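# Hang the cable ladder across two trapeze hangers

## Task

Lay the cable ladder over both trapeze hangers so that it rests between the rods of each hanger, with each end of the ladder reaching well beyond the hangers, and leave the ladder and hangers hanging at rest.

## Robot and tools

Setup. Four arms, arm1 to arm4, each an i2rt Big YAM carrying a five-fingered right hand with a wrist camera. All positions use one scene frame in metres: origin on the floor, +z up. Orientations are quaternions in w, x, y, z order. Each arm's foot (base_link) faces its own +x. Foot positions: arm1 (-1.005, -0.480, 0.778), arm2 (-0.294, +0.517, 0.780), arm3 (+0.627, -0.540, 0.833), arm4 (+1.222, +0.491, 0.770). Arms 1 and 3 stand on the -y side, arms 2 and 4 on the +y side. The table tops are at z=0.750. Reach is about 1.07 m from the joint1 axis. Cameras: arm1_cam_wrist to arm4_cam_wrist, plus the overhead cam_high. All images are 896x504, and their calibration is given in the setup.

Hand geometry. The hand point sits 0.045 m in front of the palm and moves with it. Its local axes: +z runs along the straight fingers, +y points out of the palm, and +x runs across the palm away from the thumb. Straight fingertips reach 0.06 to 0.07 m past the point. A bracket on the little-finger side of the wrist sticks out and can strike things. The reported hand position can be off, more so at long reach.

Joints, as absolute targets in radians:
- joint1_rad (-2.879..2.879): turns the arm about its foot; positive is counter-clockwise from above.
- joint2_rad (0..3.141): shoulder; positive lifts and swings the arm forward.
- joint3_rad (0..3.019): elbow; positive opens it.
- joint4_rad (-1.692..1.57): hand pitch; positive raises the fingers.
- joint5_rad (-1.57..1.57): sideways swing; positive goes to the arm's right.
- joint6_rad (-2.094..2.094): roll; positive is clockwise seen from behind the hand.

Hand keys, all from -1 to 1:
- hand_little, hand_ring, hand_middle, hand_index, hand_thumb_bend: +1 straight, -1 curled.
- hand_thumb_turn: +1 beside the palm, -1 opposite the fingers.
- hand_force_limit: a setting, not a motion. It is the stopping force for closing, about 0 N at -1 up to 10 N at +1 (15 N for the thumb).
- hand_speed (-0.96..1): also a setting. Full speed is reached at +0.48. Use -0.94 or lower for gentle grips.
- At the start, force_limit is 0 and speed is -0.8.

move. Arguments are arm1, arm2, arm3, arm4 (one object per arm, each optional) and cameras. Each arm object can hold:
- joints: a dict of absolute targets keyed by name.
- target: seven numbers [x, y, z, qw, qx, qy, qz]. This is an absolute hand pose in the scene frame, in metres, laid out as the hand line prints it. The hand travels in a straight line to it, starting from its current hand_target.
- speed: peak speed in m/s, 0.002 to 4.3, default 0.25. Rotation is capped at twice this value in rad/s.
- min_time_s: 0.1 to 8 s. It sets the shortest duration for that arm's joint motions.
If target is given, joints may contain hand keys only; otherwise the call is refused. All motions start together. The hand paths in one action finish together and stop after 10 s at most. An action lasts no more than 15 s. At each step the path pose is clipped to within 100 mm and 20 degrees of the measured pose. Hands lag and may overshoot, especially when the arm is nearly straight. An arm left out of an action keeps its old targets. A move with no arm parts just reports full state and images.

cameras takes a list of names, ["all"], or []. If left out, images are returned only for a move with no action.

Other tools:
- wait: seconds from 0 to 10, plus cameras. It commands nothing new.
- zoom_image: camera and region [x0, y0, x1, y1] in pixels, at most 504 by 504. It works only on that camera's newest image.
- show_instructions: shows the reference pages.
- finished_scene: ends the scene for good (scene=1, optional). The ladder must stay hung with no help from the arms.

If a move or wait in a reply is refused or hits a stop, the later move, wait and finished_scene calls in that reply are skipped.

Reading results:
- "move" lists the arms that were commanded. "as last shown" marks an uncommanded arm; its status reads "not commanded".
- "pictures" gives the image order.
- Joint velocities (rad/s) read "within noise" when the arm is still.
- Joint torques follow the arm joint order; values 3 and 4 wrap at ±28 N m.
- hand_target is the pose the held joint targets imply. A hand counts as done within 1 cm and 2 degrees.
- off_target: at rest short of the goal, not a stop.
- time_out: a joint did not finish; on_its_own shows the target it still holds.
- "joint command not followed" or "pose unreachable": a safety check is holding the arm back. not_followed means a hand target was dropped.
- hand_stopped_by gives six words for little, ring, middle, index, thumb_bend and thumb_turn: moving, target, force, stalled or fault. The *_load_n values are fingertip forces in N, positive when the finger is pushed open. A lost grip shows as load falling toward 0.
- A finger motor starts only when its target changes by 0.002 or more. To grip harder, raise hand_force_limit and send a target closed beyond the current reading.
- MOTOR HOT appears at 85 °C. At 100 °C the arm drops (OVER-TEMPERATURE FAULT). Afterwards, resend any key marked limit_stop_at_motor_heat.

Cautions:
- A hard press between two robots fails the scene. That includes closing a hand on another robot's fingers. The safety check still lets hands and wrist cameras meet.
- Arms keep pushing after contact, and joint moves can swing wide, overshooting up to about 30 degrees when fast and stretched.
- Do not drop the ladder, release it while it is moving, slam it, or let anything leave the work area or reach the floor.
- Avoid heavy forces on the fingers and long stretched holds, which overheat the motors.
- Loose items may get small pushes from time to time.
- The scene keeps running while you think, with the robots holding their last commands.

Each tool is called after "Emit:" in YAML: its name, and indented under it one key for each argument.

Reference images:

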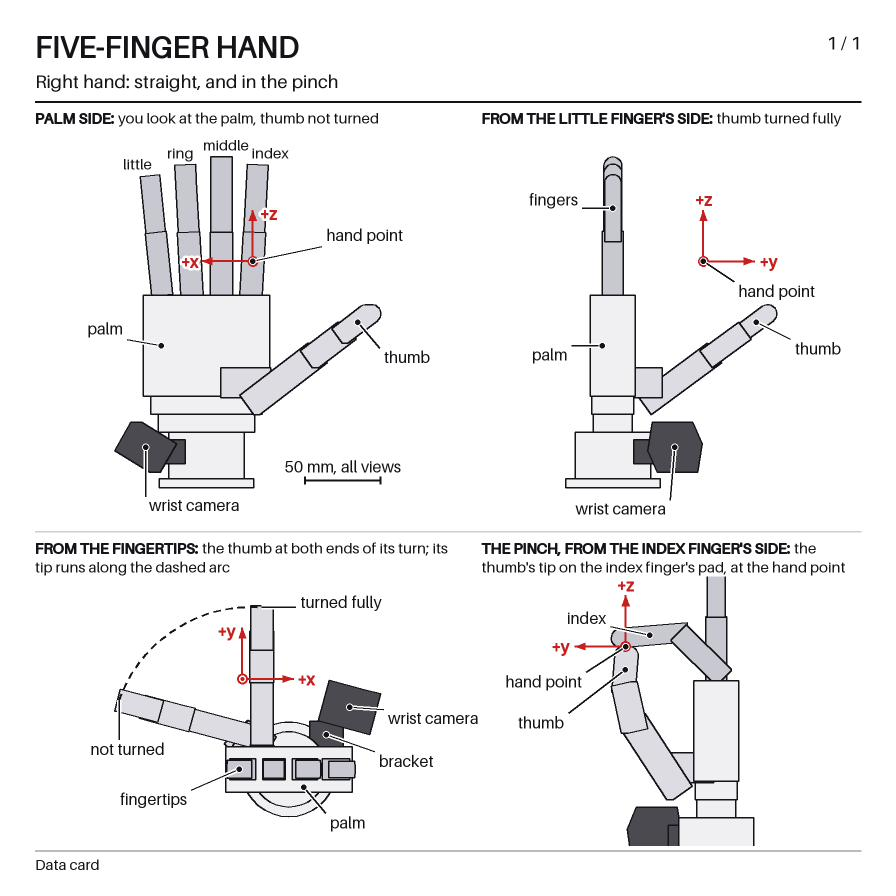

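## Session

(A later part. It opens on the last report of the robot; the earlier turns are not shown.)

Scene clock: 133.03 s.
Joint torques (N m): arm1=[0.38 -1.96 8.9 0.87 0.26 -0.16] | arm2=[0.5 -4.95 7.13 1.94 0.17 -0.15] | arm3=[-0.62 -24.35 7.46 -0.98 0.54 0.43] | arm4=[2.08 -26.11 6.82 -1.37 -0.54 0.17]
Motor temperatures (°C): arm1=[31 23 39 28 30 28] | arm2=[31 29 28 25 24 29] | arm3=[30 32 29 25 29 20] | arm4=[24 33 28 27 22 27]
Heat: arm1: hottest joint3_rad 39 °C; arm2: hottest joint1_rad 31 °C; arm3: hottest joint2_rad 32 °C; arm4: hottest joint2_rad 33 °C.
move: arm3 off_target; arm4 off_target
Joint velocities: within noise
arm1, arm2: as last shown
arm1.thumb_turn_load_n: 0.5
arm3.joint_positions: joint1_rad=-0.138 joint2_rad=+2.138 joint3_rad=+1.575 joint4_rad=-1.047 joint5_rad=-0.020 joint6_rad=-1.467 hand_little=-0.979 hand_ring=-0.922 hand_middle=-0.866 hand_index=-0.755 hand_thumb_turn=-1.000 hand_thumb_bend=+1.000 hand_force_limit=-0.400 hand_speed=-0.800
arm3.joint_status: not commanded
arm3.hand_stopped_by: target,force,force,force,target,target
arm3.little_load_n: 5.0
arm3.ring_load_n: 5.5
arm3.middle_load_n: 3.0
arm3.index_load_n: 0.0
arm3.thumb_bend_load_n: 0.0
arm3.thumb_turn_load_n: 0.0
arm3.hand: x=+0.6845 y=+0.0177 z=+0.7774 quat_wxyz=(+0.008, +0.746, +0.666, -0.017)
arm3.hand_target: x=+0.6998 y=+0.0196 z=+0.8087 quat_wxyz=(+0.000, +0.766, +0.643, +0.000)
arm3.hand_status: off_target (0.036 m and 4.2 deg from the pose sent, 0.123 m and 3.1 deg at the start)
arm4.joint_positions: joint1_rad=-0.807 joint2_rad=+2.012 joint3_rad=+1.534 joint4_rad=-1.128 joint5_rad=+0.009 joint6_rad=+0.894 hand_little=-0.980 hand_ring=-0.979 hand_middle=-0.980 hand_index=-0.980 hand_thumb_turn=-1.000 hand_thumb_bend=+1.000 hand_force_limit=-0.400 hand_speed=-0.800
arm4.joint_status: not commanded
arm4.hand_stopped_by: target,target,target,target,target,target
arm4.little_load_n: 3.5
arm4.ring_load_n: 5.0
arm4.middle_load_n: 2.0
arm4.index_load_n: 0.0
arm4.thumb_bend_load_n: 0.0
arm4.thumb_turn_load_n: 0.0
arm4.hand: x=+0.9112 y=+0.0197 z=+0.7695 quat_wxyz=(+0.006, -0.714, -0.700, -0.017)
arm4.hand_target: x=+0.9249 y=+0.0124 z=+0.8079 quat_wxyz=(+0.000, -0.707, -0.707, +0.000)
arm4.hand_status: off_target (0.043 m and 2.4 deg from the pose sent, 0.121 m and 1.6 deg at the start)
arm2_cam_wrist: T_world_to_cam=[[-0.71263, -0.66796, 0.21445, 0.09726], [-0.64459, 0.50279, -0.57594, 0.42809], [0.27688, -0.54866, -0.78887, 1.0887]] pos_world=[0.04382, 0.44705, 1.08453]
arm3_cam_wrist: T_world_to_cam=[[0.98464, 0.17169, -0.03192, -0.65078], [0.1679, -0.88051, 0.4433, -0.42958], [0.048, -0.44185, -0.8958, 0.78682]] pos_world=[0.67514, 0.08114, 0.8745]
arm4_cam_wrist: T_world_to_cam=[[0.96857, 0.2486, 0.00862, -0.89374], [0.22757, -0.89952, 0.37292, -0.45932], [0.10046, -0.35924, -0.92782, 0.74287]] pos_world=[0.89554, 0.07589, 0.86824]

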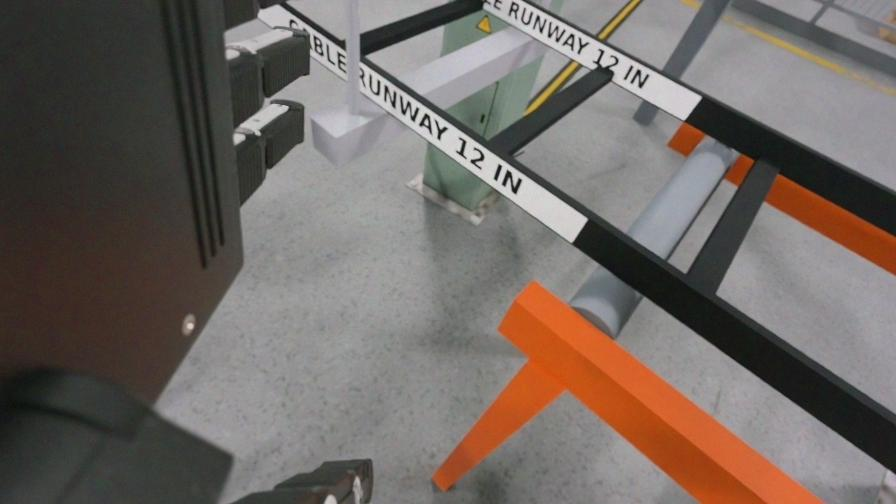

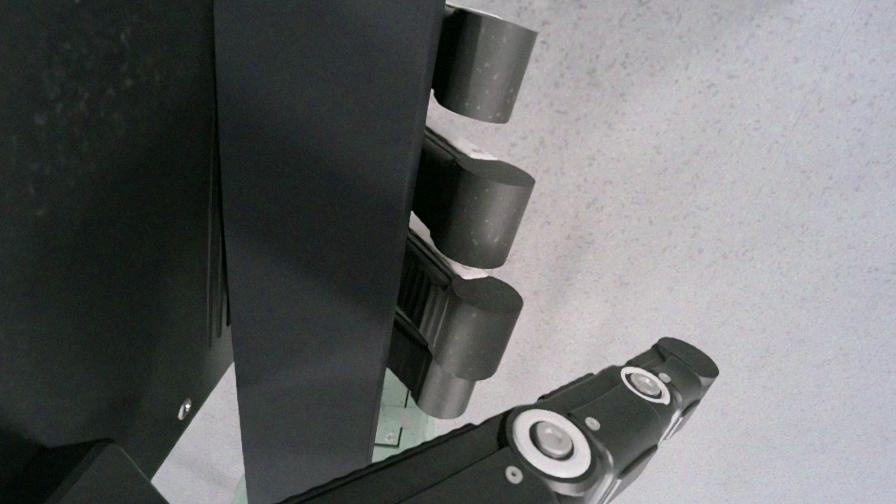

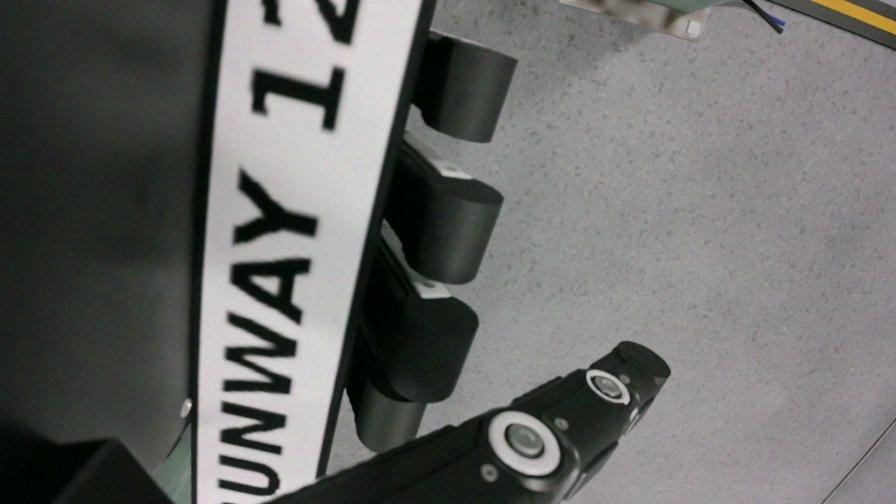

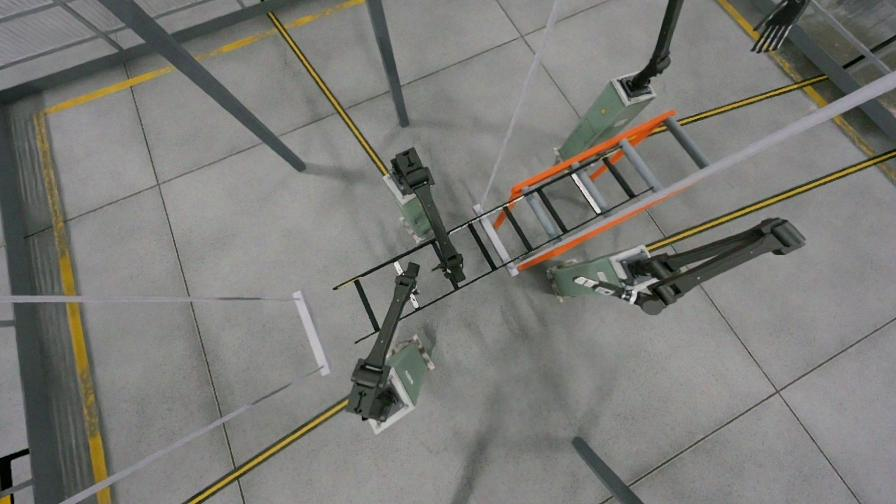

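Emit:
move:
  arm3: {"target": [0.80, 0.02, 0.82, 0, 0.766, 0.6428, 0], "speed": 0.08}
  arm4: {"target": [1.025, 0.012, 0.82, 0, 0.7071, 0.7071, 0], "speed": 0.08}
  cameras: ["arm2_cam_wrist", "arm3_cam_wrist", "arm4_cam_wrist", "cam_high"]

Scene clock: 135.30 s.
Joint torques (N m): arm1=[0.97 -2.08 8.84 1.1 0.25 -0.2] | arm2=[0.32 -5.19 7.27 1.87 0.19 -0.11] | arm3=[-0.09 -23.24 10.82 -1.83 0.42 0.54] | arm4=[1.73 -26.17 6.71 -1.84 -0.62 0.01]
Motor temperatures (°C): arm1=[31 23 39 28 30 28] | arm2=[31 29 28 25 24 29] | arm3=[30 32 29 25 29 20] | arm4=[24 33 29 27 22 27]
Heat: arm1: hottest joint3_rad 39 °C; arm2: hottest joint1_rad 31 °C; arm3: hottest joint2_rad 32 °C; arm4: hottest joint2_rad 33 °C.
move: arm3 off_target; arm4 off_target
Joint velocities: within noise
arm1, arm2: as last shown
arm1.ring_load_n: 0.5
arm1.thumb_turn_load_n: 0.0
arm3.joint_positions: joint1_rad=-0.311 joint2_rad=+2.138 joint3_rad=+1.581 joint4_rad=-1.062 joint5_rad=-0.018 joint6_rad=-1.644 hand_little=-0.979 hand_ring=-0.922 hand_middle=-0.865 hand_index=-0.755 hand_thumb_turn=-1.000 hand_thumb_bend=+1.000 hand_force_limit=-0.400 hand_speed=-0.800
arm3.joint_status: not commanded
arm3.hand_stopped_by: target,force,force,force,target,target
arm3.little_load_n: 6.5
arm3.ring_load_n: 7.0
arm3.middle_load_n: 4.5
arm3.index_load_n: 0.0
arm3.thumb_bend_load_n: 0.0
arm3.thumb_turn_load_n: 0.0
arm3.hand: x=+0.7874 y=+0.0074 z=+0.7799 quat_wxyz=(+0.008, +0.744, +0.668, -0.021)
arm3.hand_target: x=+0.7998 y=+0.0188 z=+0.8191 quat_wxyz=(-0.001, +0.766, +0.643, +0.001)
arm3.hand_status: off_target (0.044 m and 4.6 deg from the pose sent, 0.123 m and 4.2 deg at the start)
arm4.joint_positions: joint1_rad=-0.648 joint2_rad=+1.893 joint3_rad=+1.343 joint4_rad=-1.065 joint5_rad=+0.012 joint6_rad=+1.061 hand_little=-0.979 hand_ring=-0.979 hand_middle=-0.980 hand_index=-0.980 hand_thumb_turn=-1.000 hand_thumb_bend=+1.000 hand_force_limit=-0.400 hand_speed=-0.800
arm4.joint_status: not commanded
arm4.hand_stopped_by: target,target,target,target,target,target
arm4.little_load_n: 4.5
arm4.ring_load_n: 6.0
arm4.middle_load_n: 2.5
arm4.index_load_n: 0.5
arm4.thumb_bend_load_n: 0.0
arm4.thumb_turn_load_n: 0.0
arm4.hand: x=+1.0131 y=+0.0132 z=+0.7697 quat_wxyz=(+0.011, -0.716, -0.698, -0.020)
arm4.hand_target: x=+1.0248 y=+0.0121 z=+0.8164 quat_wxyz=(+0.000, -0.707, -0.707, +0.000)
arm4.hand_status: off_target (0.052 m and 3.0 deg from the pose sent, 0.125 m and 2.4 deg at the start)
arm2_cam_wrist: T_world_to_cam=[[-0.71263, -0.66796, 0.21445, 0.09726], [-0.64459, 0.50279, -0.57594, 0.42809], [0.27688, -0.54866, -0.78887, 1.0887]] pos_world=[0.04382, 0.44705, 1.08453]
arm3_cam_wrist: T_world_to_cam=[[0.98379, 0.17514, -0.03856, -0.74442], [0.17374, -0.87755, 0.44691, -0.46443], [0.04443, -0.44636, -0.89375, 0.78082]] pos_world=[0.77835, 0.07135, 0.87671]
arm4_cam_wrist: T_world_to_cam=[[0.97013, 0.24246, 0.00764, -0.99157], [0.22329, -0.90489, 0.36238, -0.47586], [0.09478, -0.34985, -0.932, 0.73939]] pos_world=[0.99813, 0.06849, 0.86913]

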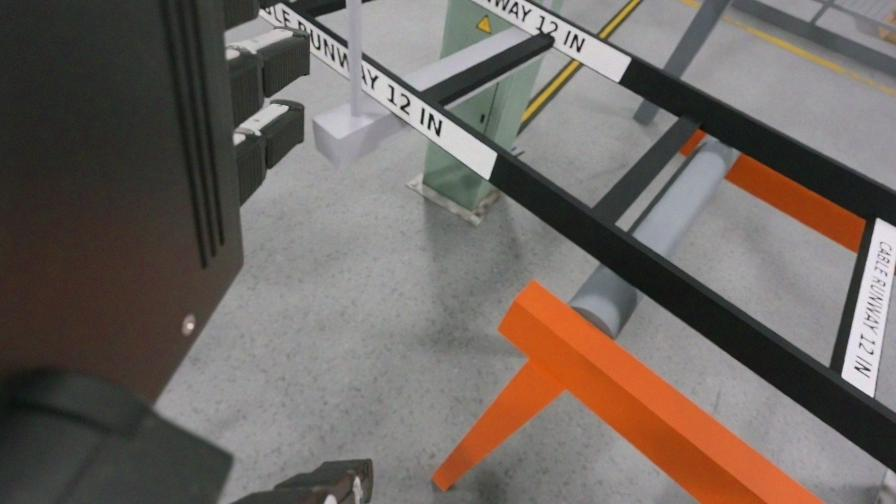

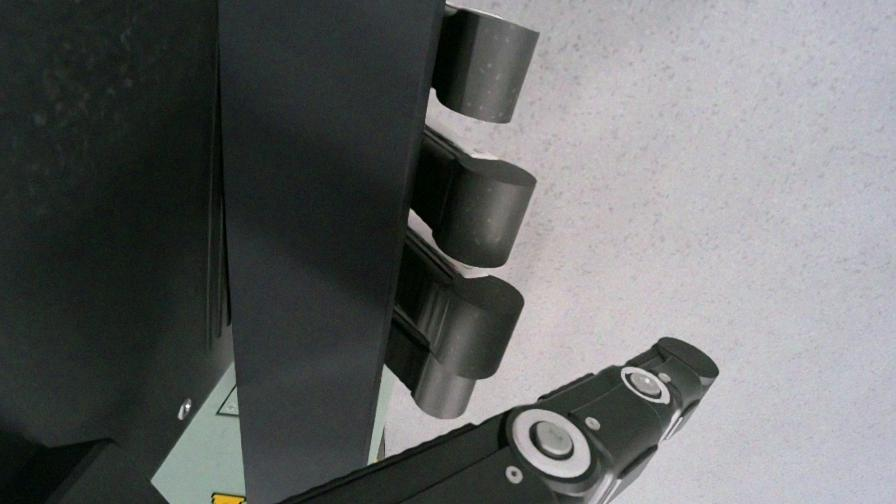

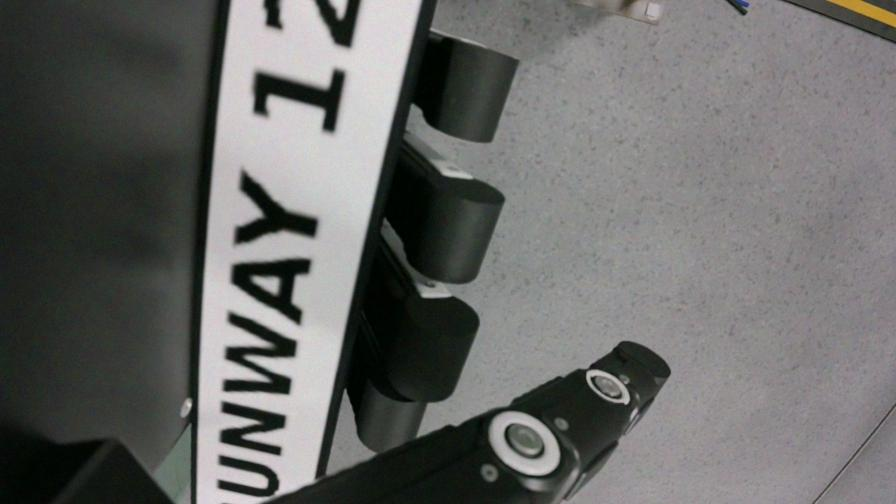

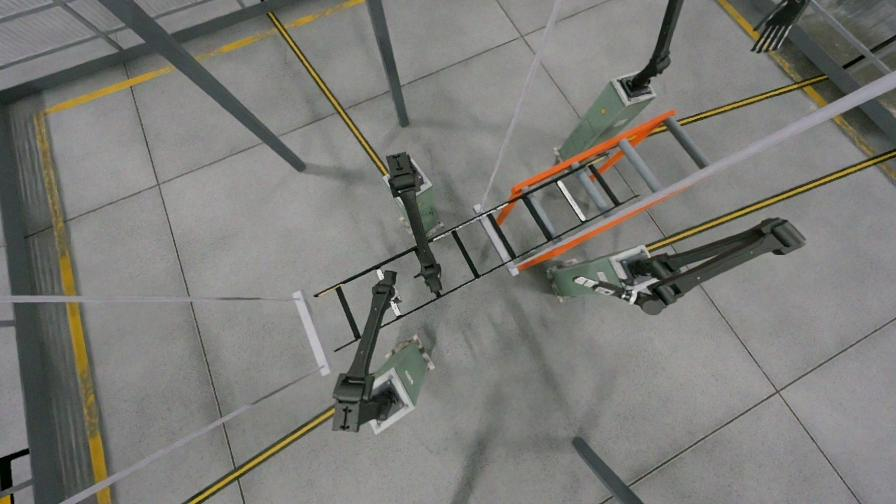

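Emit:
move:
  arm3: {"target": [0.80, 0.025, 0.87, 0, 0.766, 0.6428, 0], "speed": 0.06}
  arm4: {"target": [1.025, 0.012, 0.86, 0, 0.7071, 0.7071, 0], "speed": 0.06}
  cameras: ["arm2_cam_wrist", "cam_high"]

Scene clock: 137.80 s.
Joint torques (N m): arm1=[0.73 -2.32 8.96 0.95 0.28 -0.17] | arm2=[0.67 -4.42 7.31 1.78 0.15 -0.15] | arm3=[0.79 -27.99 12.11 -2.96 0.16 0.85] | arm4=[1.03 -28.22 10.04 -3.49 -0.54 -0.07]
Motor temperatures (°C): arm1=[31 23 39 28 30 28] | arm2=[31 28 28 25 24 29] | arm3=[30 32 29 25 29 20] | arm4=[24 34 29 27 22 27]
Heat: arm1: hottest joint3_rad 39 °C; arm2: hottest joint1_rad 31 °C; arm3: hottest joint2_rad 32 °C; arm4: hottest joint2_rad 34 °C.
move: arm3 off_target; arm4 off_target
Joint velocities: within noise
arm1, arm2: as last shown
arm1.ring_load_n: 0.0
arm2.thumb_turn_load_n: 0.5
arm3.joint_positions: joint1_rad=-0.322 joint2_rad=+2.144 joint3_rad=+1.624 joint4_rad=-1.135 joint5_rad=-0.013 joint6_rad=-1.678 hand_little=-0.979 hand_ring=-0.921 hand_middle=-0.865 hand_index=-0.755 hand_thumb_turn=-1.000 hand_thumb_bend=+1.000 hand_force_limit=-0.400 hand_speed=-0.800
arm3.joint_status: not commanded
arm3.hand_stopped_by: target,force,force,force,target,target
arm3.little_load_n: 9.0
arm3.ring_load_n: 10.0
arm3.middle_load_n: 9.5
arm3.index_load_n: 0.0
arm3.thumb_bend_load_n: 0.0
arm3.thumb_turn_load_n: 0.0
arm3.hand: x=+0.7949 y=+0.0067 z=+0.7923 quat_wxyz=(+0.021, +0.736, +0.676, -0.034)
arm3.hand_target: x=+0.7997 y=+0.0221 z=+0.8662 quat_wxyz=(-0.003, +0.765, +0.644, +0.001)
arm3.hand_status: off_target (0.080 m and 6.9 deg from the pose sent, 0.093 m and 4.6 deg at the start)
arm4.joint_positions: joint1_rad=-0.638 joint2_rad=+1.875 joint3_rad=+1.343 joint4_rad=-1.104 joint5_rad=+0.009 joint6_rad=+1.069 hand_little=-0.979 hand_ring=-0.979 hand_middle=-0.980 hand_index=-0.980 hand_thumb_turn=-1.000 hand_thumb_bend=+1.000 hand_force_limit=-0.400 hand_speed=-0.800
arm4.joint_status: not commanded
arm4.hand_stopped_by: target,target,target,target,target,target
arm4.little_load_n: 7.0
arm4.ring_load_n: 8.0
arm4.middle_load_n: 3.5
arm4.index_load_n: 0.5
arm4.thumb_bend_load_n: 0.0
arm4.thumb_turn_load_n: 0.0
arm4.hand: x=+1.0218 y=+0.0177 z=+0.7791 quat_wxyz=(+0.013, -0.715, -0.698, -0.030)
arm4.hand_target: x=+1.0261 y=+0.0131 z=+0.8532 quat_wxyz=(+0.000, -0.707, -0.707, +0.001)
arm4.hand_status: off_target (0.081 m and 4.0 deg from the pose sent, 0.091 m and 3.0 deg at the start)
arm2_cam_wrist: T_world_to_cam=[[-0.71263, -0.66796, 0.21445, 0.09726], [-0.64459, 0.50279, -0.57594, 0.42809], [0.27688, -0.54866, -0.78887, 1.0887]] pos_world=[0.04382, 0.44705, 1.08453]

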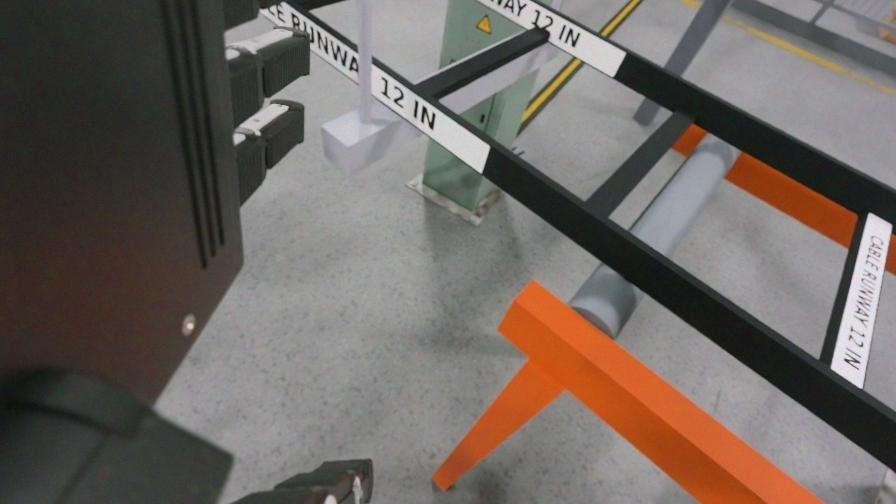

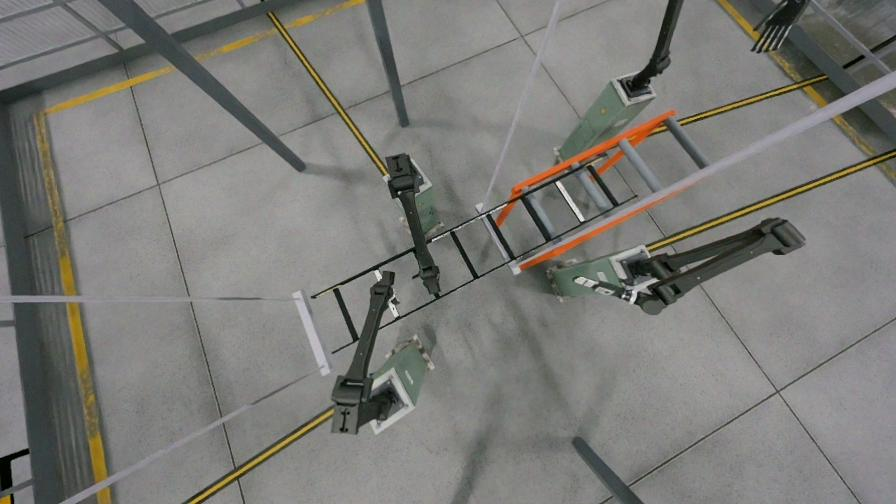

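Emit:
move:
  arm3: {"target": [0.805, 0.03, 0.888, 0, 0.766, 0.6428, 0], "speed": 0.06}
  arm4: {"target": [1.030, 0.010, 0.874, 0, 0.7071, 0.7071, 0], "speed": 0.06}
  cameras: ["arm2_cam_wrist", "cam_high"]

Emit:
zoom_image:
  camera: "cam_high"
  region: [270, 270, 400, 400]

Scene clock: 139.40 s.
Joint torques (N m): arm1=[0.44 -1.96 8.85 0.99 0.28 -0.2] | arm2=[0.44 -5.42 7.13 1.77 0.16 -0.17] | arm3=[0.79 -28.45 12.93 -2.99 0.12 0.91] | arm4=[1.44 -27.11 11.32 -3.6 -0.53 0.04]
Motor temperatures (°C): arm1=[31 23 39 28 30 28] | arm2=[31 28 28 25 24 29] | arm3=[30 33 29 25 29 20] | arm4=[24 34 29 27 22 27]
Heat: arm1: hottest joint3_rad 39 °C; arm2: hottest joint1_rad 31 °C; arm3: hottest joint2_rad 33 °C; arm4: hottest joint2_rad 34 °C.
move: arm3 off_target; arm4 off_target
Joint velocities: within noise
arm1, arm2: as last shown
arm2.ring_load_n: -0.5
arm2.thumb_turn_load_n: 0.0
arm3.joint_positions: joint1_rad=-0.328 joint2_rad=+2.144 joint3_rad=+1.657 joint4_rad=-1.180 joint5_rad=-0.013 joint6_rad=-1.692 hand_little=-0.979 hand_ring=-0.921 hand_middle=-0.865 hand_index=-0.755 hand_thumb_turn=-1.000 hand_thumb_bend=+1.000 hand_force_limit=-0.400 hand_speed=-0.800
arm3.joint_status: not commanded
arm3.hand_stopped_by: target,force,force,force,target,target
arm3.little_load_n: 8.5
arm3.ring_load_n: 10.5
arm3.middle_load_n: 10.0
arm3.index_load_n: 0.5
arm3.thumb_bend_load_n: 0.0
arm3.thumb_turn_load_n: 0.0
arm3.hand: x=+0.7998 y=+0.0092 z=+0.8040 quat_wxyz=(+0.024, +0.733, +0.678, -0.039)
arm3.hand_target: x=+0.8044 y=+0.0262 z=+0.8839 quat_wxyz=(-0.003, +0.765, +0.644, +0.001)
arm3.hand_status: off_target (0.087 m and 7.6 deg from the pose sent, 0.099 m and 6.9 deg at the start)
arm4.joint_positions: joint1_rad=-0.633 joint2_rad=+1.851 joint3_rad=+1.343 joint4_rad=-1.136 joint5_rad=+0.009 joint6_rad=+1.070 hand_little=-0.979 hand_ring=-0.979 hand_middle=-0.980 hand_index=-0.980 hand_thumb_turn=-1.000 hand_thumb_bend=+1.000 hand_force_limit=-0.400 hand_speed=-0.800
arm4.joint_status: not commanded
arm4.hand_stopped_by: target,target,target,target,target,target
arm4.little_load_n: 7.0
arm4.ring_load_n: 8.0
arm4.middle_load_n: 3.5
arm4.index_load_n: 0.5
arm4.thumb_bend_load_n: 0.0
arm4.thumb_turn_load_n: 0.0
arm4.hand: x=+1.0272 y=+0.0216 z=+0.7913 quat_wxyz=(+0.014, -0.714, -0.699, -0.034)
arm4.hand_target: x=+1.0314 y=+0.0120 z=+0.8677 quat_wxyz=(-0.001, -0.707, -0.707, +0.001)
arm4.hand_status: off_target (0.084 m and 4.4 deg from the pose sent, 0.096 m and 4.0 deg at the start)
arm2_cam_wrist: T_world_to_cam=[[-0.71263, -0.66796, 0.21445, 0.09726], [-0.64459, 0.50279, -0.57594, 0.42809], [0.27688, -0.54866, -0.78887, 1.0887]] pos_world=[0.04382, 0.44705, 1.08453]

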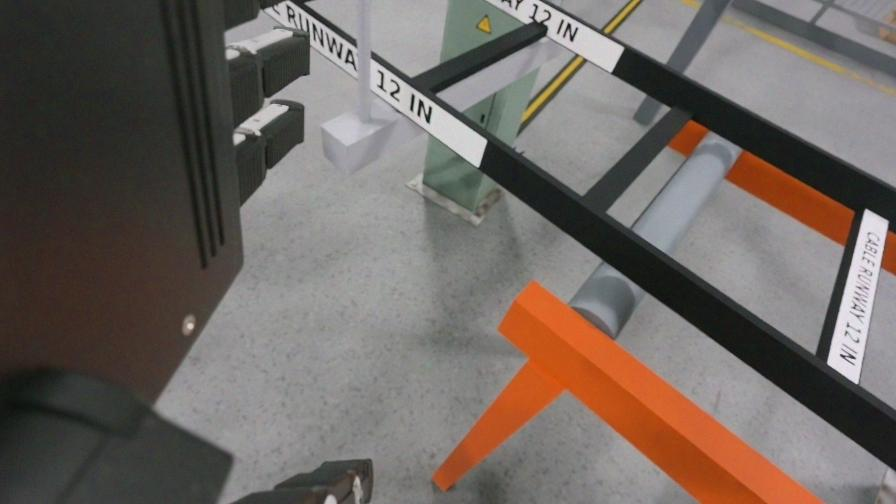

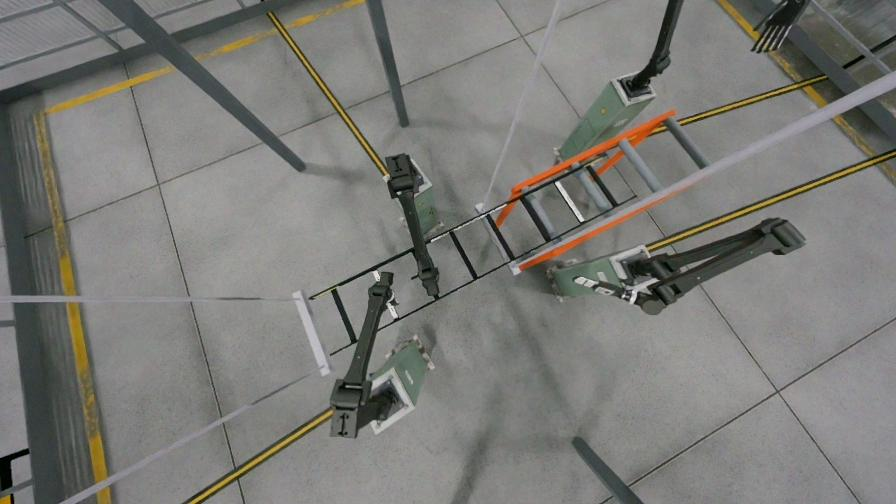

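Scaled by 3.877 from the camera's image (finer frame: 1280x720).

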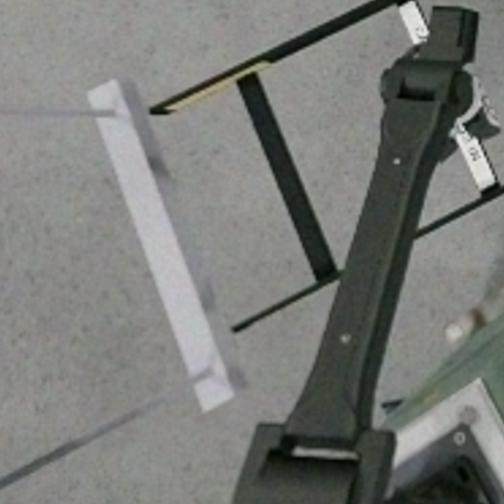

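Emit:
move:
  arm3: {"target": [0.90, 0.036, 0.886, 0, 0.766, 0.6428, 0], "speed": 0.06}
  arm4: {"target": [1.125, 0.016, 0.872, 0, 0.7071, 0.7071, 0], "speed": 0.06}
  cameras: ["arm2_cam_wrist", "cam_high"]

Emit:
zoom_image:
  camera: "cam_high"
  region: [270, 270, 400, 400]

Scene clock: 142.33 s.
Joint torques (N m): arm1=[0.56 -2.61 8.94 1.03 0.26 -0.22] | arm2=[0.32 -5.07 7.28 1.91 0.17 -0.13] | arm3=[0.91 -27.93 13.87 -2.19 -0.06 0.96] | arm4=[1.61 -27.81 8.58 -2.32 -0.67 0.08]
Motor temperatures (°C): arm1=[31 23 39 28 30 28] | arm2=[31 28 28 25 24 29] | arm3=[30 33 30 25 29 20] | arm4=[24 34 29 27 22 27]
Heat: arm1: hottest joint3_rad 39 °C; arm2: hottest joint1_rad 31 °C; arm3: hottest joint2_rad 33 °C; arm4: hottest joint2_rad 34 °C.
move: arm3 off_target; arm4 off_target
Joint velocities: within noise
arm1.joint_positions: joint1_rad=+0.240 joint2_rad=+0.980 joint3_rad=+1.618 joint4_rad=-1.688 joint5_rad=+0.076 joint6_rad=-1.497 hand_little=+1.000 hand_ring=+1.000 hand_middle=+1.000 hand_index=+1.000 hand_thumb_turn=-1.000 hand_thumb_bend=+1.000 hand_force_limit=-0.500 hand_speed=+0.000
arm1.joint_status: not commanded
arm1.hand_stopped_by: target,target,target,target,target,target
arm1.little_load_n: 0.0
arm1.ring_load_n: 0.0
arm1.middle_load_n: 0.0
arm1.index_load_n: 0.0
arm1.thumb_bend_load_n: -0.5
arm1.thumb_turn_load_n: 0.0
arm1.hand: x=-0.9514 y=-0.2009 z=+1.2421 quat_wxyz=(-0.173, +0.689, +0.677, +0.194)
arm1.hand_target: x=-0.9500 y=-0.1997 z=+1.2491 quat_wxyz=(-0.172, +0.684, +0.681, +0.197)
arm1.hand_status: not commanded
arm2: as last shown
arm2.ring_load_n: 0.0
arm2.thumb_bend_load_n: -0.5
arm3.joint_positions: joint1_rad=-0.470 joint2_rad=+2.211 joint3_rad=+1.787 joint4_rad=-1.258 joint5_rad=-0.009 joint6_rad=-1.837 hand_little=-0.979 hand_ring=-0.921 hand_middle=-0.865 hand_index=-0.755 hand_thumb_turn=-1.000 hand_thumb_bend=+1.000 hand_force_limit=-0.400 hand_speed=-0.800
arm3.joint_status: not commanded
arm3.hand_stopped_by: target,force,force,force,target,target
arm3.little_load_n: 8.0
arm3.ring_load_n: 10.0
arm3.middle_load_n: 10.0
arm3.index_load_n: 1.0
arm3.thumb_bend_load_n: 0.0
arm3.thumb_turn_load_n: 0.0
arm3.hand: x=+0.8901 y=+0.0107 z=+0.8080 quat_wxyz=(+0.023, +0.732, +0.680, -0.047)
arm3.hand_target: x=+0.8984 y=+0.0319 z=+0.8838 quat_wxyz=(-0.004, +0.765, +0.645, +0.001)
arm3.hand_status: off_target (0.083 m and 8.3 deg from the pose sent, 0.132 m and 7.6 deg at the start)
arm4.joint_positions: joint1_rad=-0.466 joint2_rad=+1.770 joint3_rad=+1.234 joint4_rad=-1.136 joint5_rad=+0.012 joint6_rad=+1.236 hand_little=-0.979 hand_ring=-0.979 hand_middle=-0.980 hand_index=-0.980 hand_thumb_turn=-1.000 hand_thumb_bend=+1.000 hand_force_limit=-0.400 hand_speed=-0.800
arm4.joint_status: not commanded
arm4.hand_stopped_by: target,target,target,target,target,target
arm4.little_load_n: 9.5
arm4.ring_load_n: 9.5
arm4.middle_load_n: 3.5
arm4.index_load_n: 0.0
arm4.thumb_bend_load_n: -0.5
arm4.thumb_turn_load_n: 0.0
arm4.hand: x=+1.1172 y=+0.0246 z=+0.7941 quat_wxyz=(+0.027, -0.713, -0.699, -0.043)
arm4.hand_target: x=+1.1256 y=+0.0177 z=+0.8650 quat_wxyz=(+0.000, -0.707, -0.707, +0.000)
arm4.hand_status: off_target (0.079 m and 6.0 deg from the pose sent, 0.127 m and 4.4 deg at the start)
arm2_cam_wrist: T_world_to_cam=[[-0.71263, -0.66796, 0.21445, 0.09726], [-0.64459, 0.50279, -0.57594, 0.42809], [0.27688, -0.54866, -0.78887, 1.0887]] pos_world=[0.04382, 0.44705, 1.08453]

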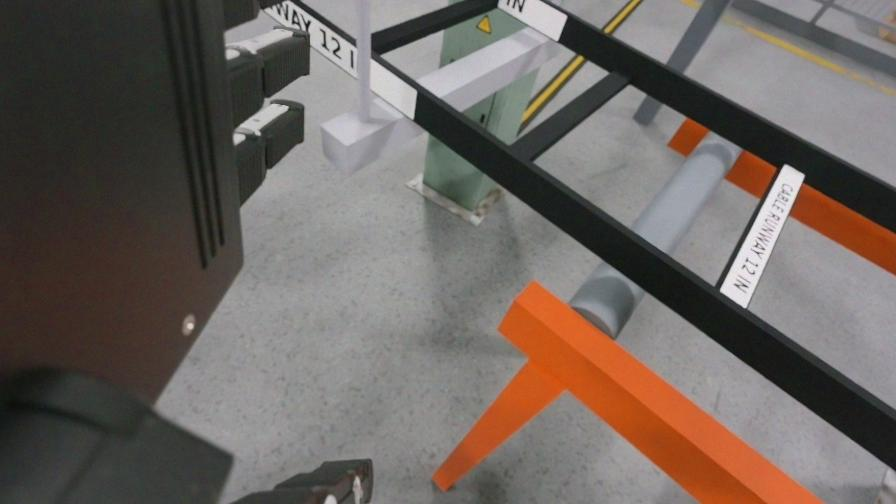

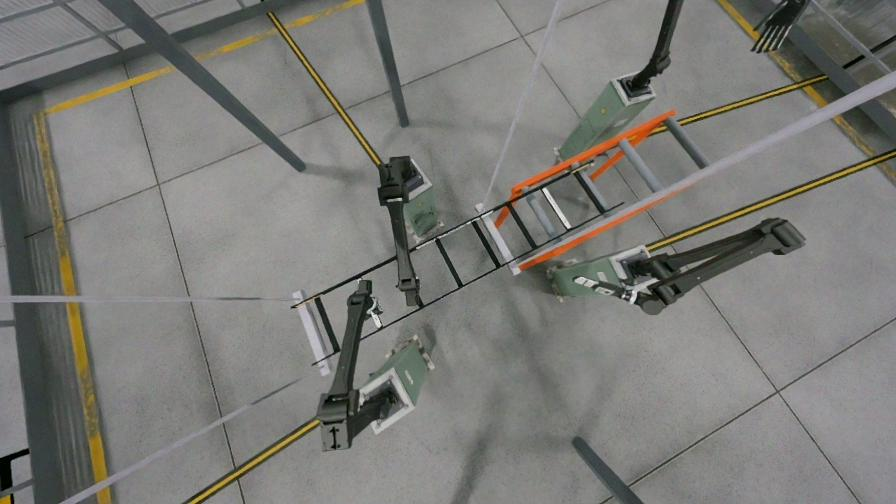

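Scaled by 3.877 from the camera's image (finer frame: 1280x720).

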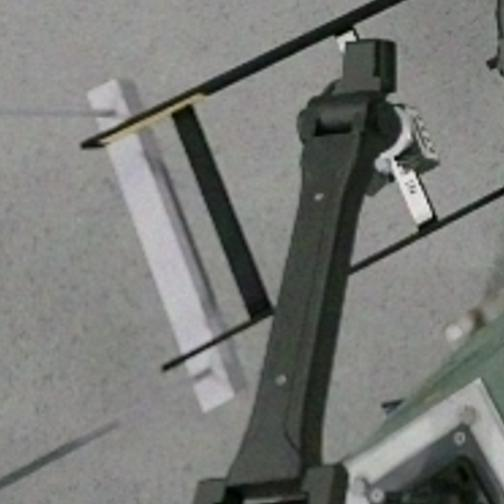

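Emit:
move:
  arm3: {"target": [0.935, 0.034, 0.872, 0, 0.766, 0.6428, 0], "speed": 0.05}
  arm4: {"target": [1.160, 0.016, 0.854, 0, 0.7071, 0.7071, 0], "speed": 0.05}

Emit:
move:
  arm3: {"target": [0.985, 0.034, 0.865, 0, 0.766, 0.6428, 0], "speed": 0.05}
  arm4: {"target": [1.210, 0.016, 0.846, 0, 0.7071, 0.7071, 0], "speed": 0.05}
  cameras: ["arm2_cam_wrist", "cam_high"]

Emit:
zoom_image:
  camera: "cam_high"
  region: [260, 270, 400, 400]

Scene clock: 145.20 s.
Joint torques (N m): arm1=[0.73 -2.2 8.98 0.94 0.25 -0.2] | arm2=[0.32 -5.07 7.3 1.8 0.16 -0.12] | arm3=[0.85 -28.57 13.3 -1.96 0 0.94] | arm4=[1.85 -27.46 7.99 -2.29 -0.79 0.08]
Motor temperatures (°C): arm1=[30 23 39 28 30 28] | arm2=[30 28 28 25 24 29] | arm3=[30 33 30 25 29 20] | arm4=[24 34 29 27 22 27]
Heat: arm1: hottest joint3_rad 39 °C; arm2: hottest joint1_rad 30 °C; arm3: hottest joint2_rad 33 °C; arm4: hottest joint2_rad 34 °C.
move: arm3 off_target; arm4 off_target
Joint velocities: within noise
arm1: as last shown
arm1.thumb_bend_load_n: 0.0
arm2.joint_positions: joint1_rad=+1.792 joint2_rad=+1.055 joint3_rad=+0.672 joint4_rad=-0.159 joint5_rad=+0.899 joint6_rad=-1.116 hand_little=+1.000 hand_ring=+1.000 hand_middle=+1.000 hand_index=+1.000 hand_thumb_turn=+1.000 hand_thumb_bend=+1.000 hand_force_limit=+0.000 hand_speed=-0.800
arm2.joint_status: not commanded
arm2.hand_stopped_by: target,target,target,target,target,target
arm2.little_load_n: 0.0
arm2.ring_load_n: 0.0
arm2.middle_load_n: 0.0
arm2.index_load_n: 0.0
arm2.thumb_bend_load_n: 0.0
arm2.thumb_turn_load_n: 0.0
arm2.hand: x=+0.0827 y=+0.3817 z=+1.0037 quat_wxyz=(+0.242, +0.733, -0.343, +0.535)
arm2.hand_target: x=+0.0800 y=+0.3800 z=+1.0001 quat_wxyz=(+0.245, +0.735, -0.338, +0.534)
arm2.hand_status: not commanded
arm3.joint_positions: joint1_rad=-0.519 joint2_rad=+2.254 joint3_rad=+1.832 joint4_rad=-1.258 joint5_rad=-0.010 joint6_rad=-1.886 hand_little=-0.979 hand_ring=-0.921 hand_middle=-0.865 hand_index=-0.755 hand_thumb_turn=-1.000 hand_thumb_bend=+1.000 hand_force_limit=-0.400 hand_speed=-0.800
arm3.joint_status: not commanded
arm3.hand_stopped_by: target,force,force,force,target,target
arm3.little_load_n: 8.5
arm3.ring_load_n: 9.5
arm3.middle_load_n: 9.5
arm3.index_load_n: 0.5
arm3.thumb_bend_load_n: 0.0
arm3.thumb_turn_load_n: 0.0
arm3.hand: x=+0.9230 y=+0.0106 z=+0.7955 quat_wxyz=(+0.020, +0.732, +0.680, -0.048)
arm3.hand_target: x=+0.9334 y=+0.0304 z=+0.8699 quat_wxyz=(-0.003, +0.765, +0.644, +0.001)
arm3.hand_status: off_target (0.081 m and 8.3 deg from the pose sent, 0.082 m and 8.3 deg at the start)
arm4.joint_positions: joint1_rad=-0.397 joint2_rad=+1.763 joint3_rad=+1.181 joint4_rad=-1.085 joint5_rad=+0.015 joint6_rad=+1.306 hand_little=-0.979 hand_ring=-0.979 hand_middle=-0.979 hand_index=-0.980 hand_thumb_turn=-1.000 hand_thumb_bend=+1.000 hand_force_limit=-0.400 hand_speed=-0.800
arm4.joint_status: not commanded
arm4.hand_stopped_by: target,target,target,target,target,target
arm4.little_load_n: 10.0
arm4.ring_load_n: 9.5
arm4.middle_load_n: 4.0
arm4.index_load_n: 0.0
arm4.thumb_bend_load_n: 0.0
arm4.thumb_turn_load_n: 0.0
arm4.hand: x=+1.1499 y=+0.0246 z=+0.7795 quat_wxyz=(+0.030, -0.713, -0.699, -0.039)
arm4.hand_target: x=+1.1602 y=+0.0173 z=+0.8472 quat_wxyz=(+0.000, -0.707, -0.707, +0.000)
arm4.hand_status: off_target (0.076 m and 5.7 deg from the pose sent, 0.074 m and 6.0 deg at the start)
pictures: none

Scene clock: 147.07 s.
Joint torques (N m): arm1=[1.38 -2.2 8.9 0.96 0.25 -0.16] | arm2=[0.32 -5.19 7.28 1.89 0.12 -0.12] | arm3=[1.26 -28.16 13.61 -1.91 -0.17 0.9] | arm4=[1.38 -25.05 8.62 -2.19 -0.74 0.04]
Motor temperatures (°C): arm1=[30 23 39 28 30 28] | arm2=[30 28 28 25 24 29] | arm3=[30 33 31 25 29 20] | arm4=[24 34 29 27 22 27]
Heat: arm1: hottest joint3_rad 39 °C; arm2: hottest joint1_rad 30 °C; arm3: hottest joint2_rad 33 °C; arm4: hottest joint2_rad 34 °C.
move: arm3 off_target; arm4 off_target
Joint velocities: within noise
arm1, arm2: as last shown
arm1.index_load_n: -0.5
arm3.joint_positions: joint1_rad=-0.591 joint2_rad=+2.310 joint3_rad=+1.931 joint4_rad=-1.292 joint5_rad=-0.004 joint6_rad=-1.948 hand_little=-0.979 hand_ring=-0.921 hand_middle=-0.865 hand_index=-0.755 hand_thumb_turn=-1.000 hand_thumb_bend=+1.000 hand_force_limit=-0.400 hand_speed=-0.800
arm3.joint_status: not commanded
arm3.hand_stopped_by: target,force,force,force,target,target
arm3.little_load_n: 8.5
arm3.ring_load_n: 10.0
arm3.middle_load_n: 9.5
arm3.index_load_n: 0.0
arm3.thumb_bend_load_n: 0.0
arm3.thumb_turn_load_n: 0.0
arm3.hand: x=+0.9753 y=+0.0113 z=+0.7945 quat_wxyz=(+0.017, +0.735, +0.676, -0.043)
arm3.hand_target: x=+0.9834 y=+0.0309 z=+0.8633 quat_wxyz=(-0.003, +0.765, +0.644, +0.002)
arm3.hand_status: off_target (0.075 m and 7.5 deg from the pose sent, 0.096 m and 8.3 deg at the start)
arm4.joint_positions: joint1_rad=-0.284 joint2_rad=+1.727 joint3_rad=+1.131 joint4_rad=-1.063 joint5_rad=+0.014 joint6_rad=+1.419 hand_little=-0.979 hand_ring=-0.979 hand_middle=-0.979 hand_index=-0.980 hand_thumb_turn=-1.000 hand_thumb_bend=+1.000 hand_force_limit=-0.400 hand_speed=-0.800
arm4.joint_status: not commanded
arm4.hand_stopped_by: target,target,target,target,target,target
arm4.little_load_n: 9.5
arm4.ring_load_n: 9.5
arm4.middle_load_n: 4.5
arm4.index_load_n: 1.0
arm4.thumb_bend_load_n: 0.0
arm4.thumb_turn_load_n: 0.0
arm4.hand: x=+1.2023 y=+0.0263 z=+0.7793 quat_wxyz=(+0.032, -0.714, -0.699, -0.032)
arm4.hand_target: x=+1.2103 y=+0.0173 z=+0.8408 quat_wxyz=(+0.000, -0.707, -0.707, +0.000)
arm4.hand_status: off_target (0.068 m and 5.3 deg from the pose sent, 0.090 m and 5.8 deg at the start)
arm2_cam_wrist: T_world_to_cam=[[-0.71263, -0.66796, 0.21445, 0.09726], [-0.64459, 0.50279, -0.57594, 0.42809], [0.27688, -0.54866, -0.78887, 1.0887]] pos_world=[0.04382, 0.44705, 1.08453]

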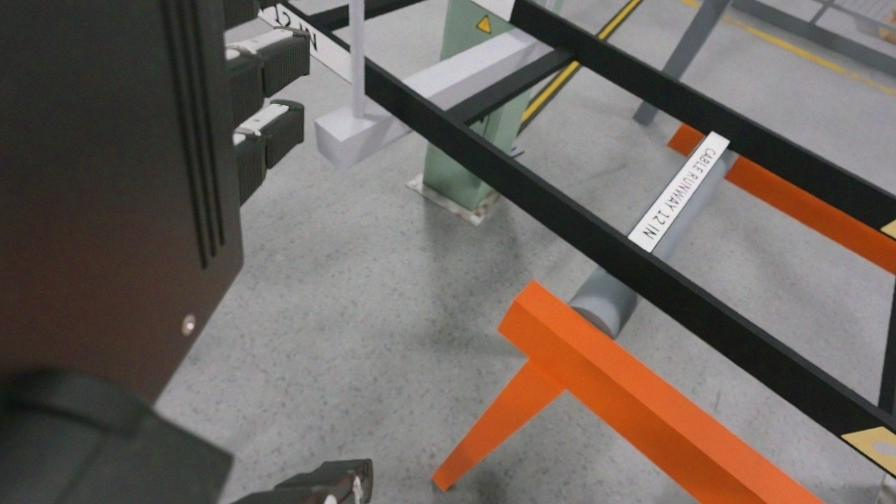

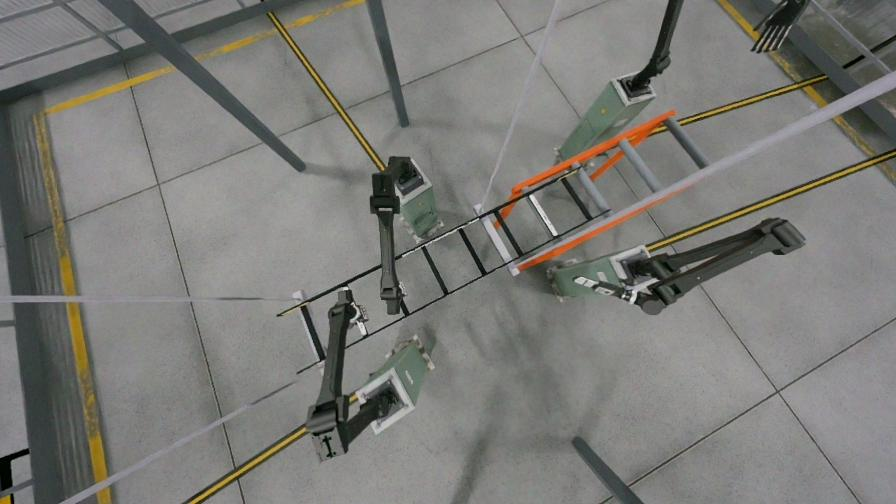

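Scaled by 3.600 from the camera's image (finer frame: 1280x720).

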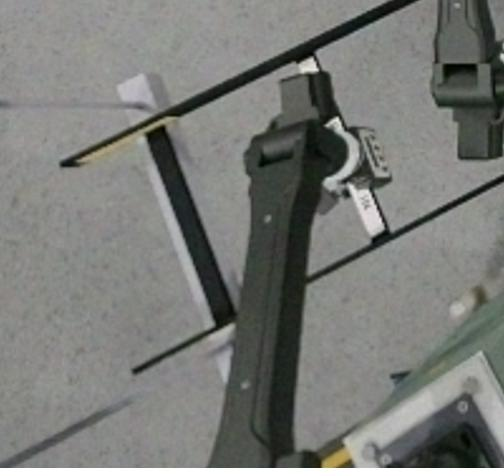

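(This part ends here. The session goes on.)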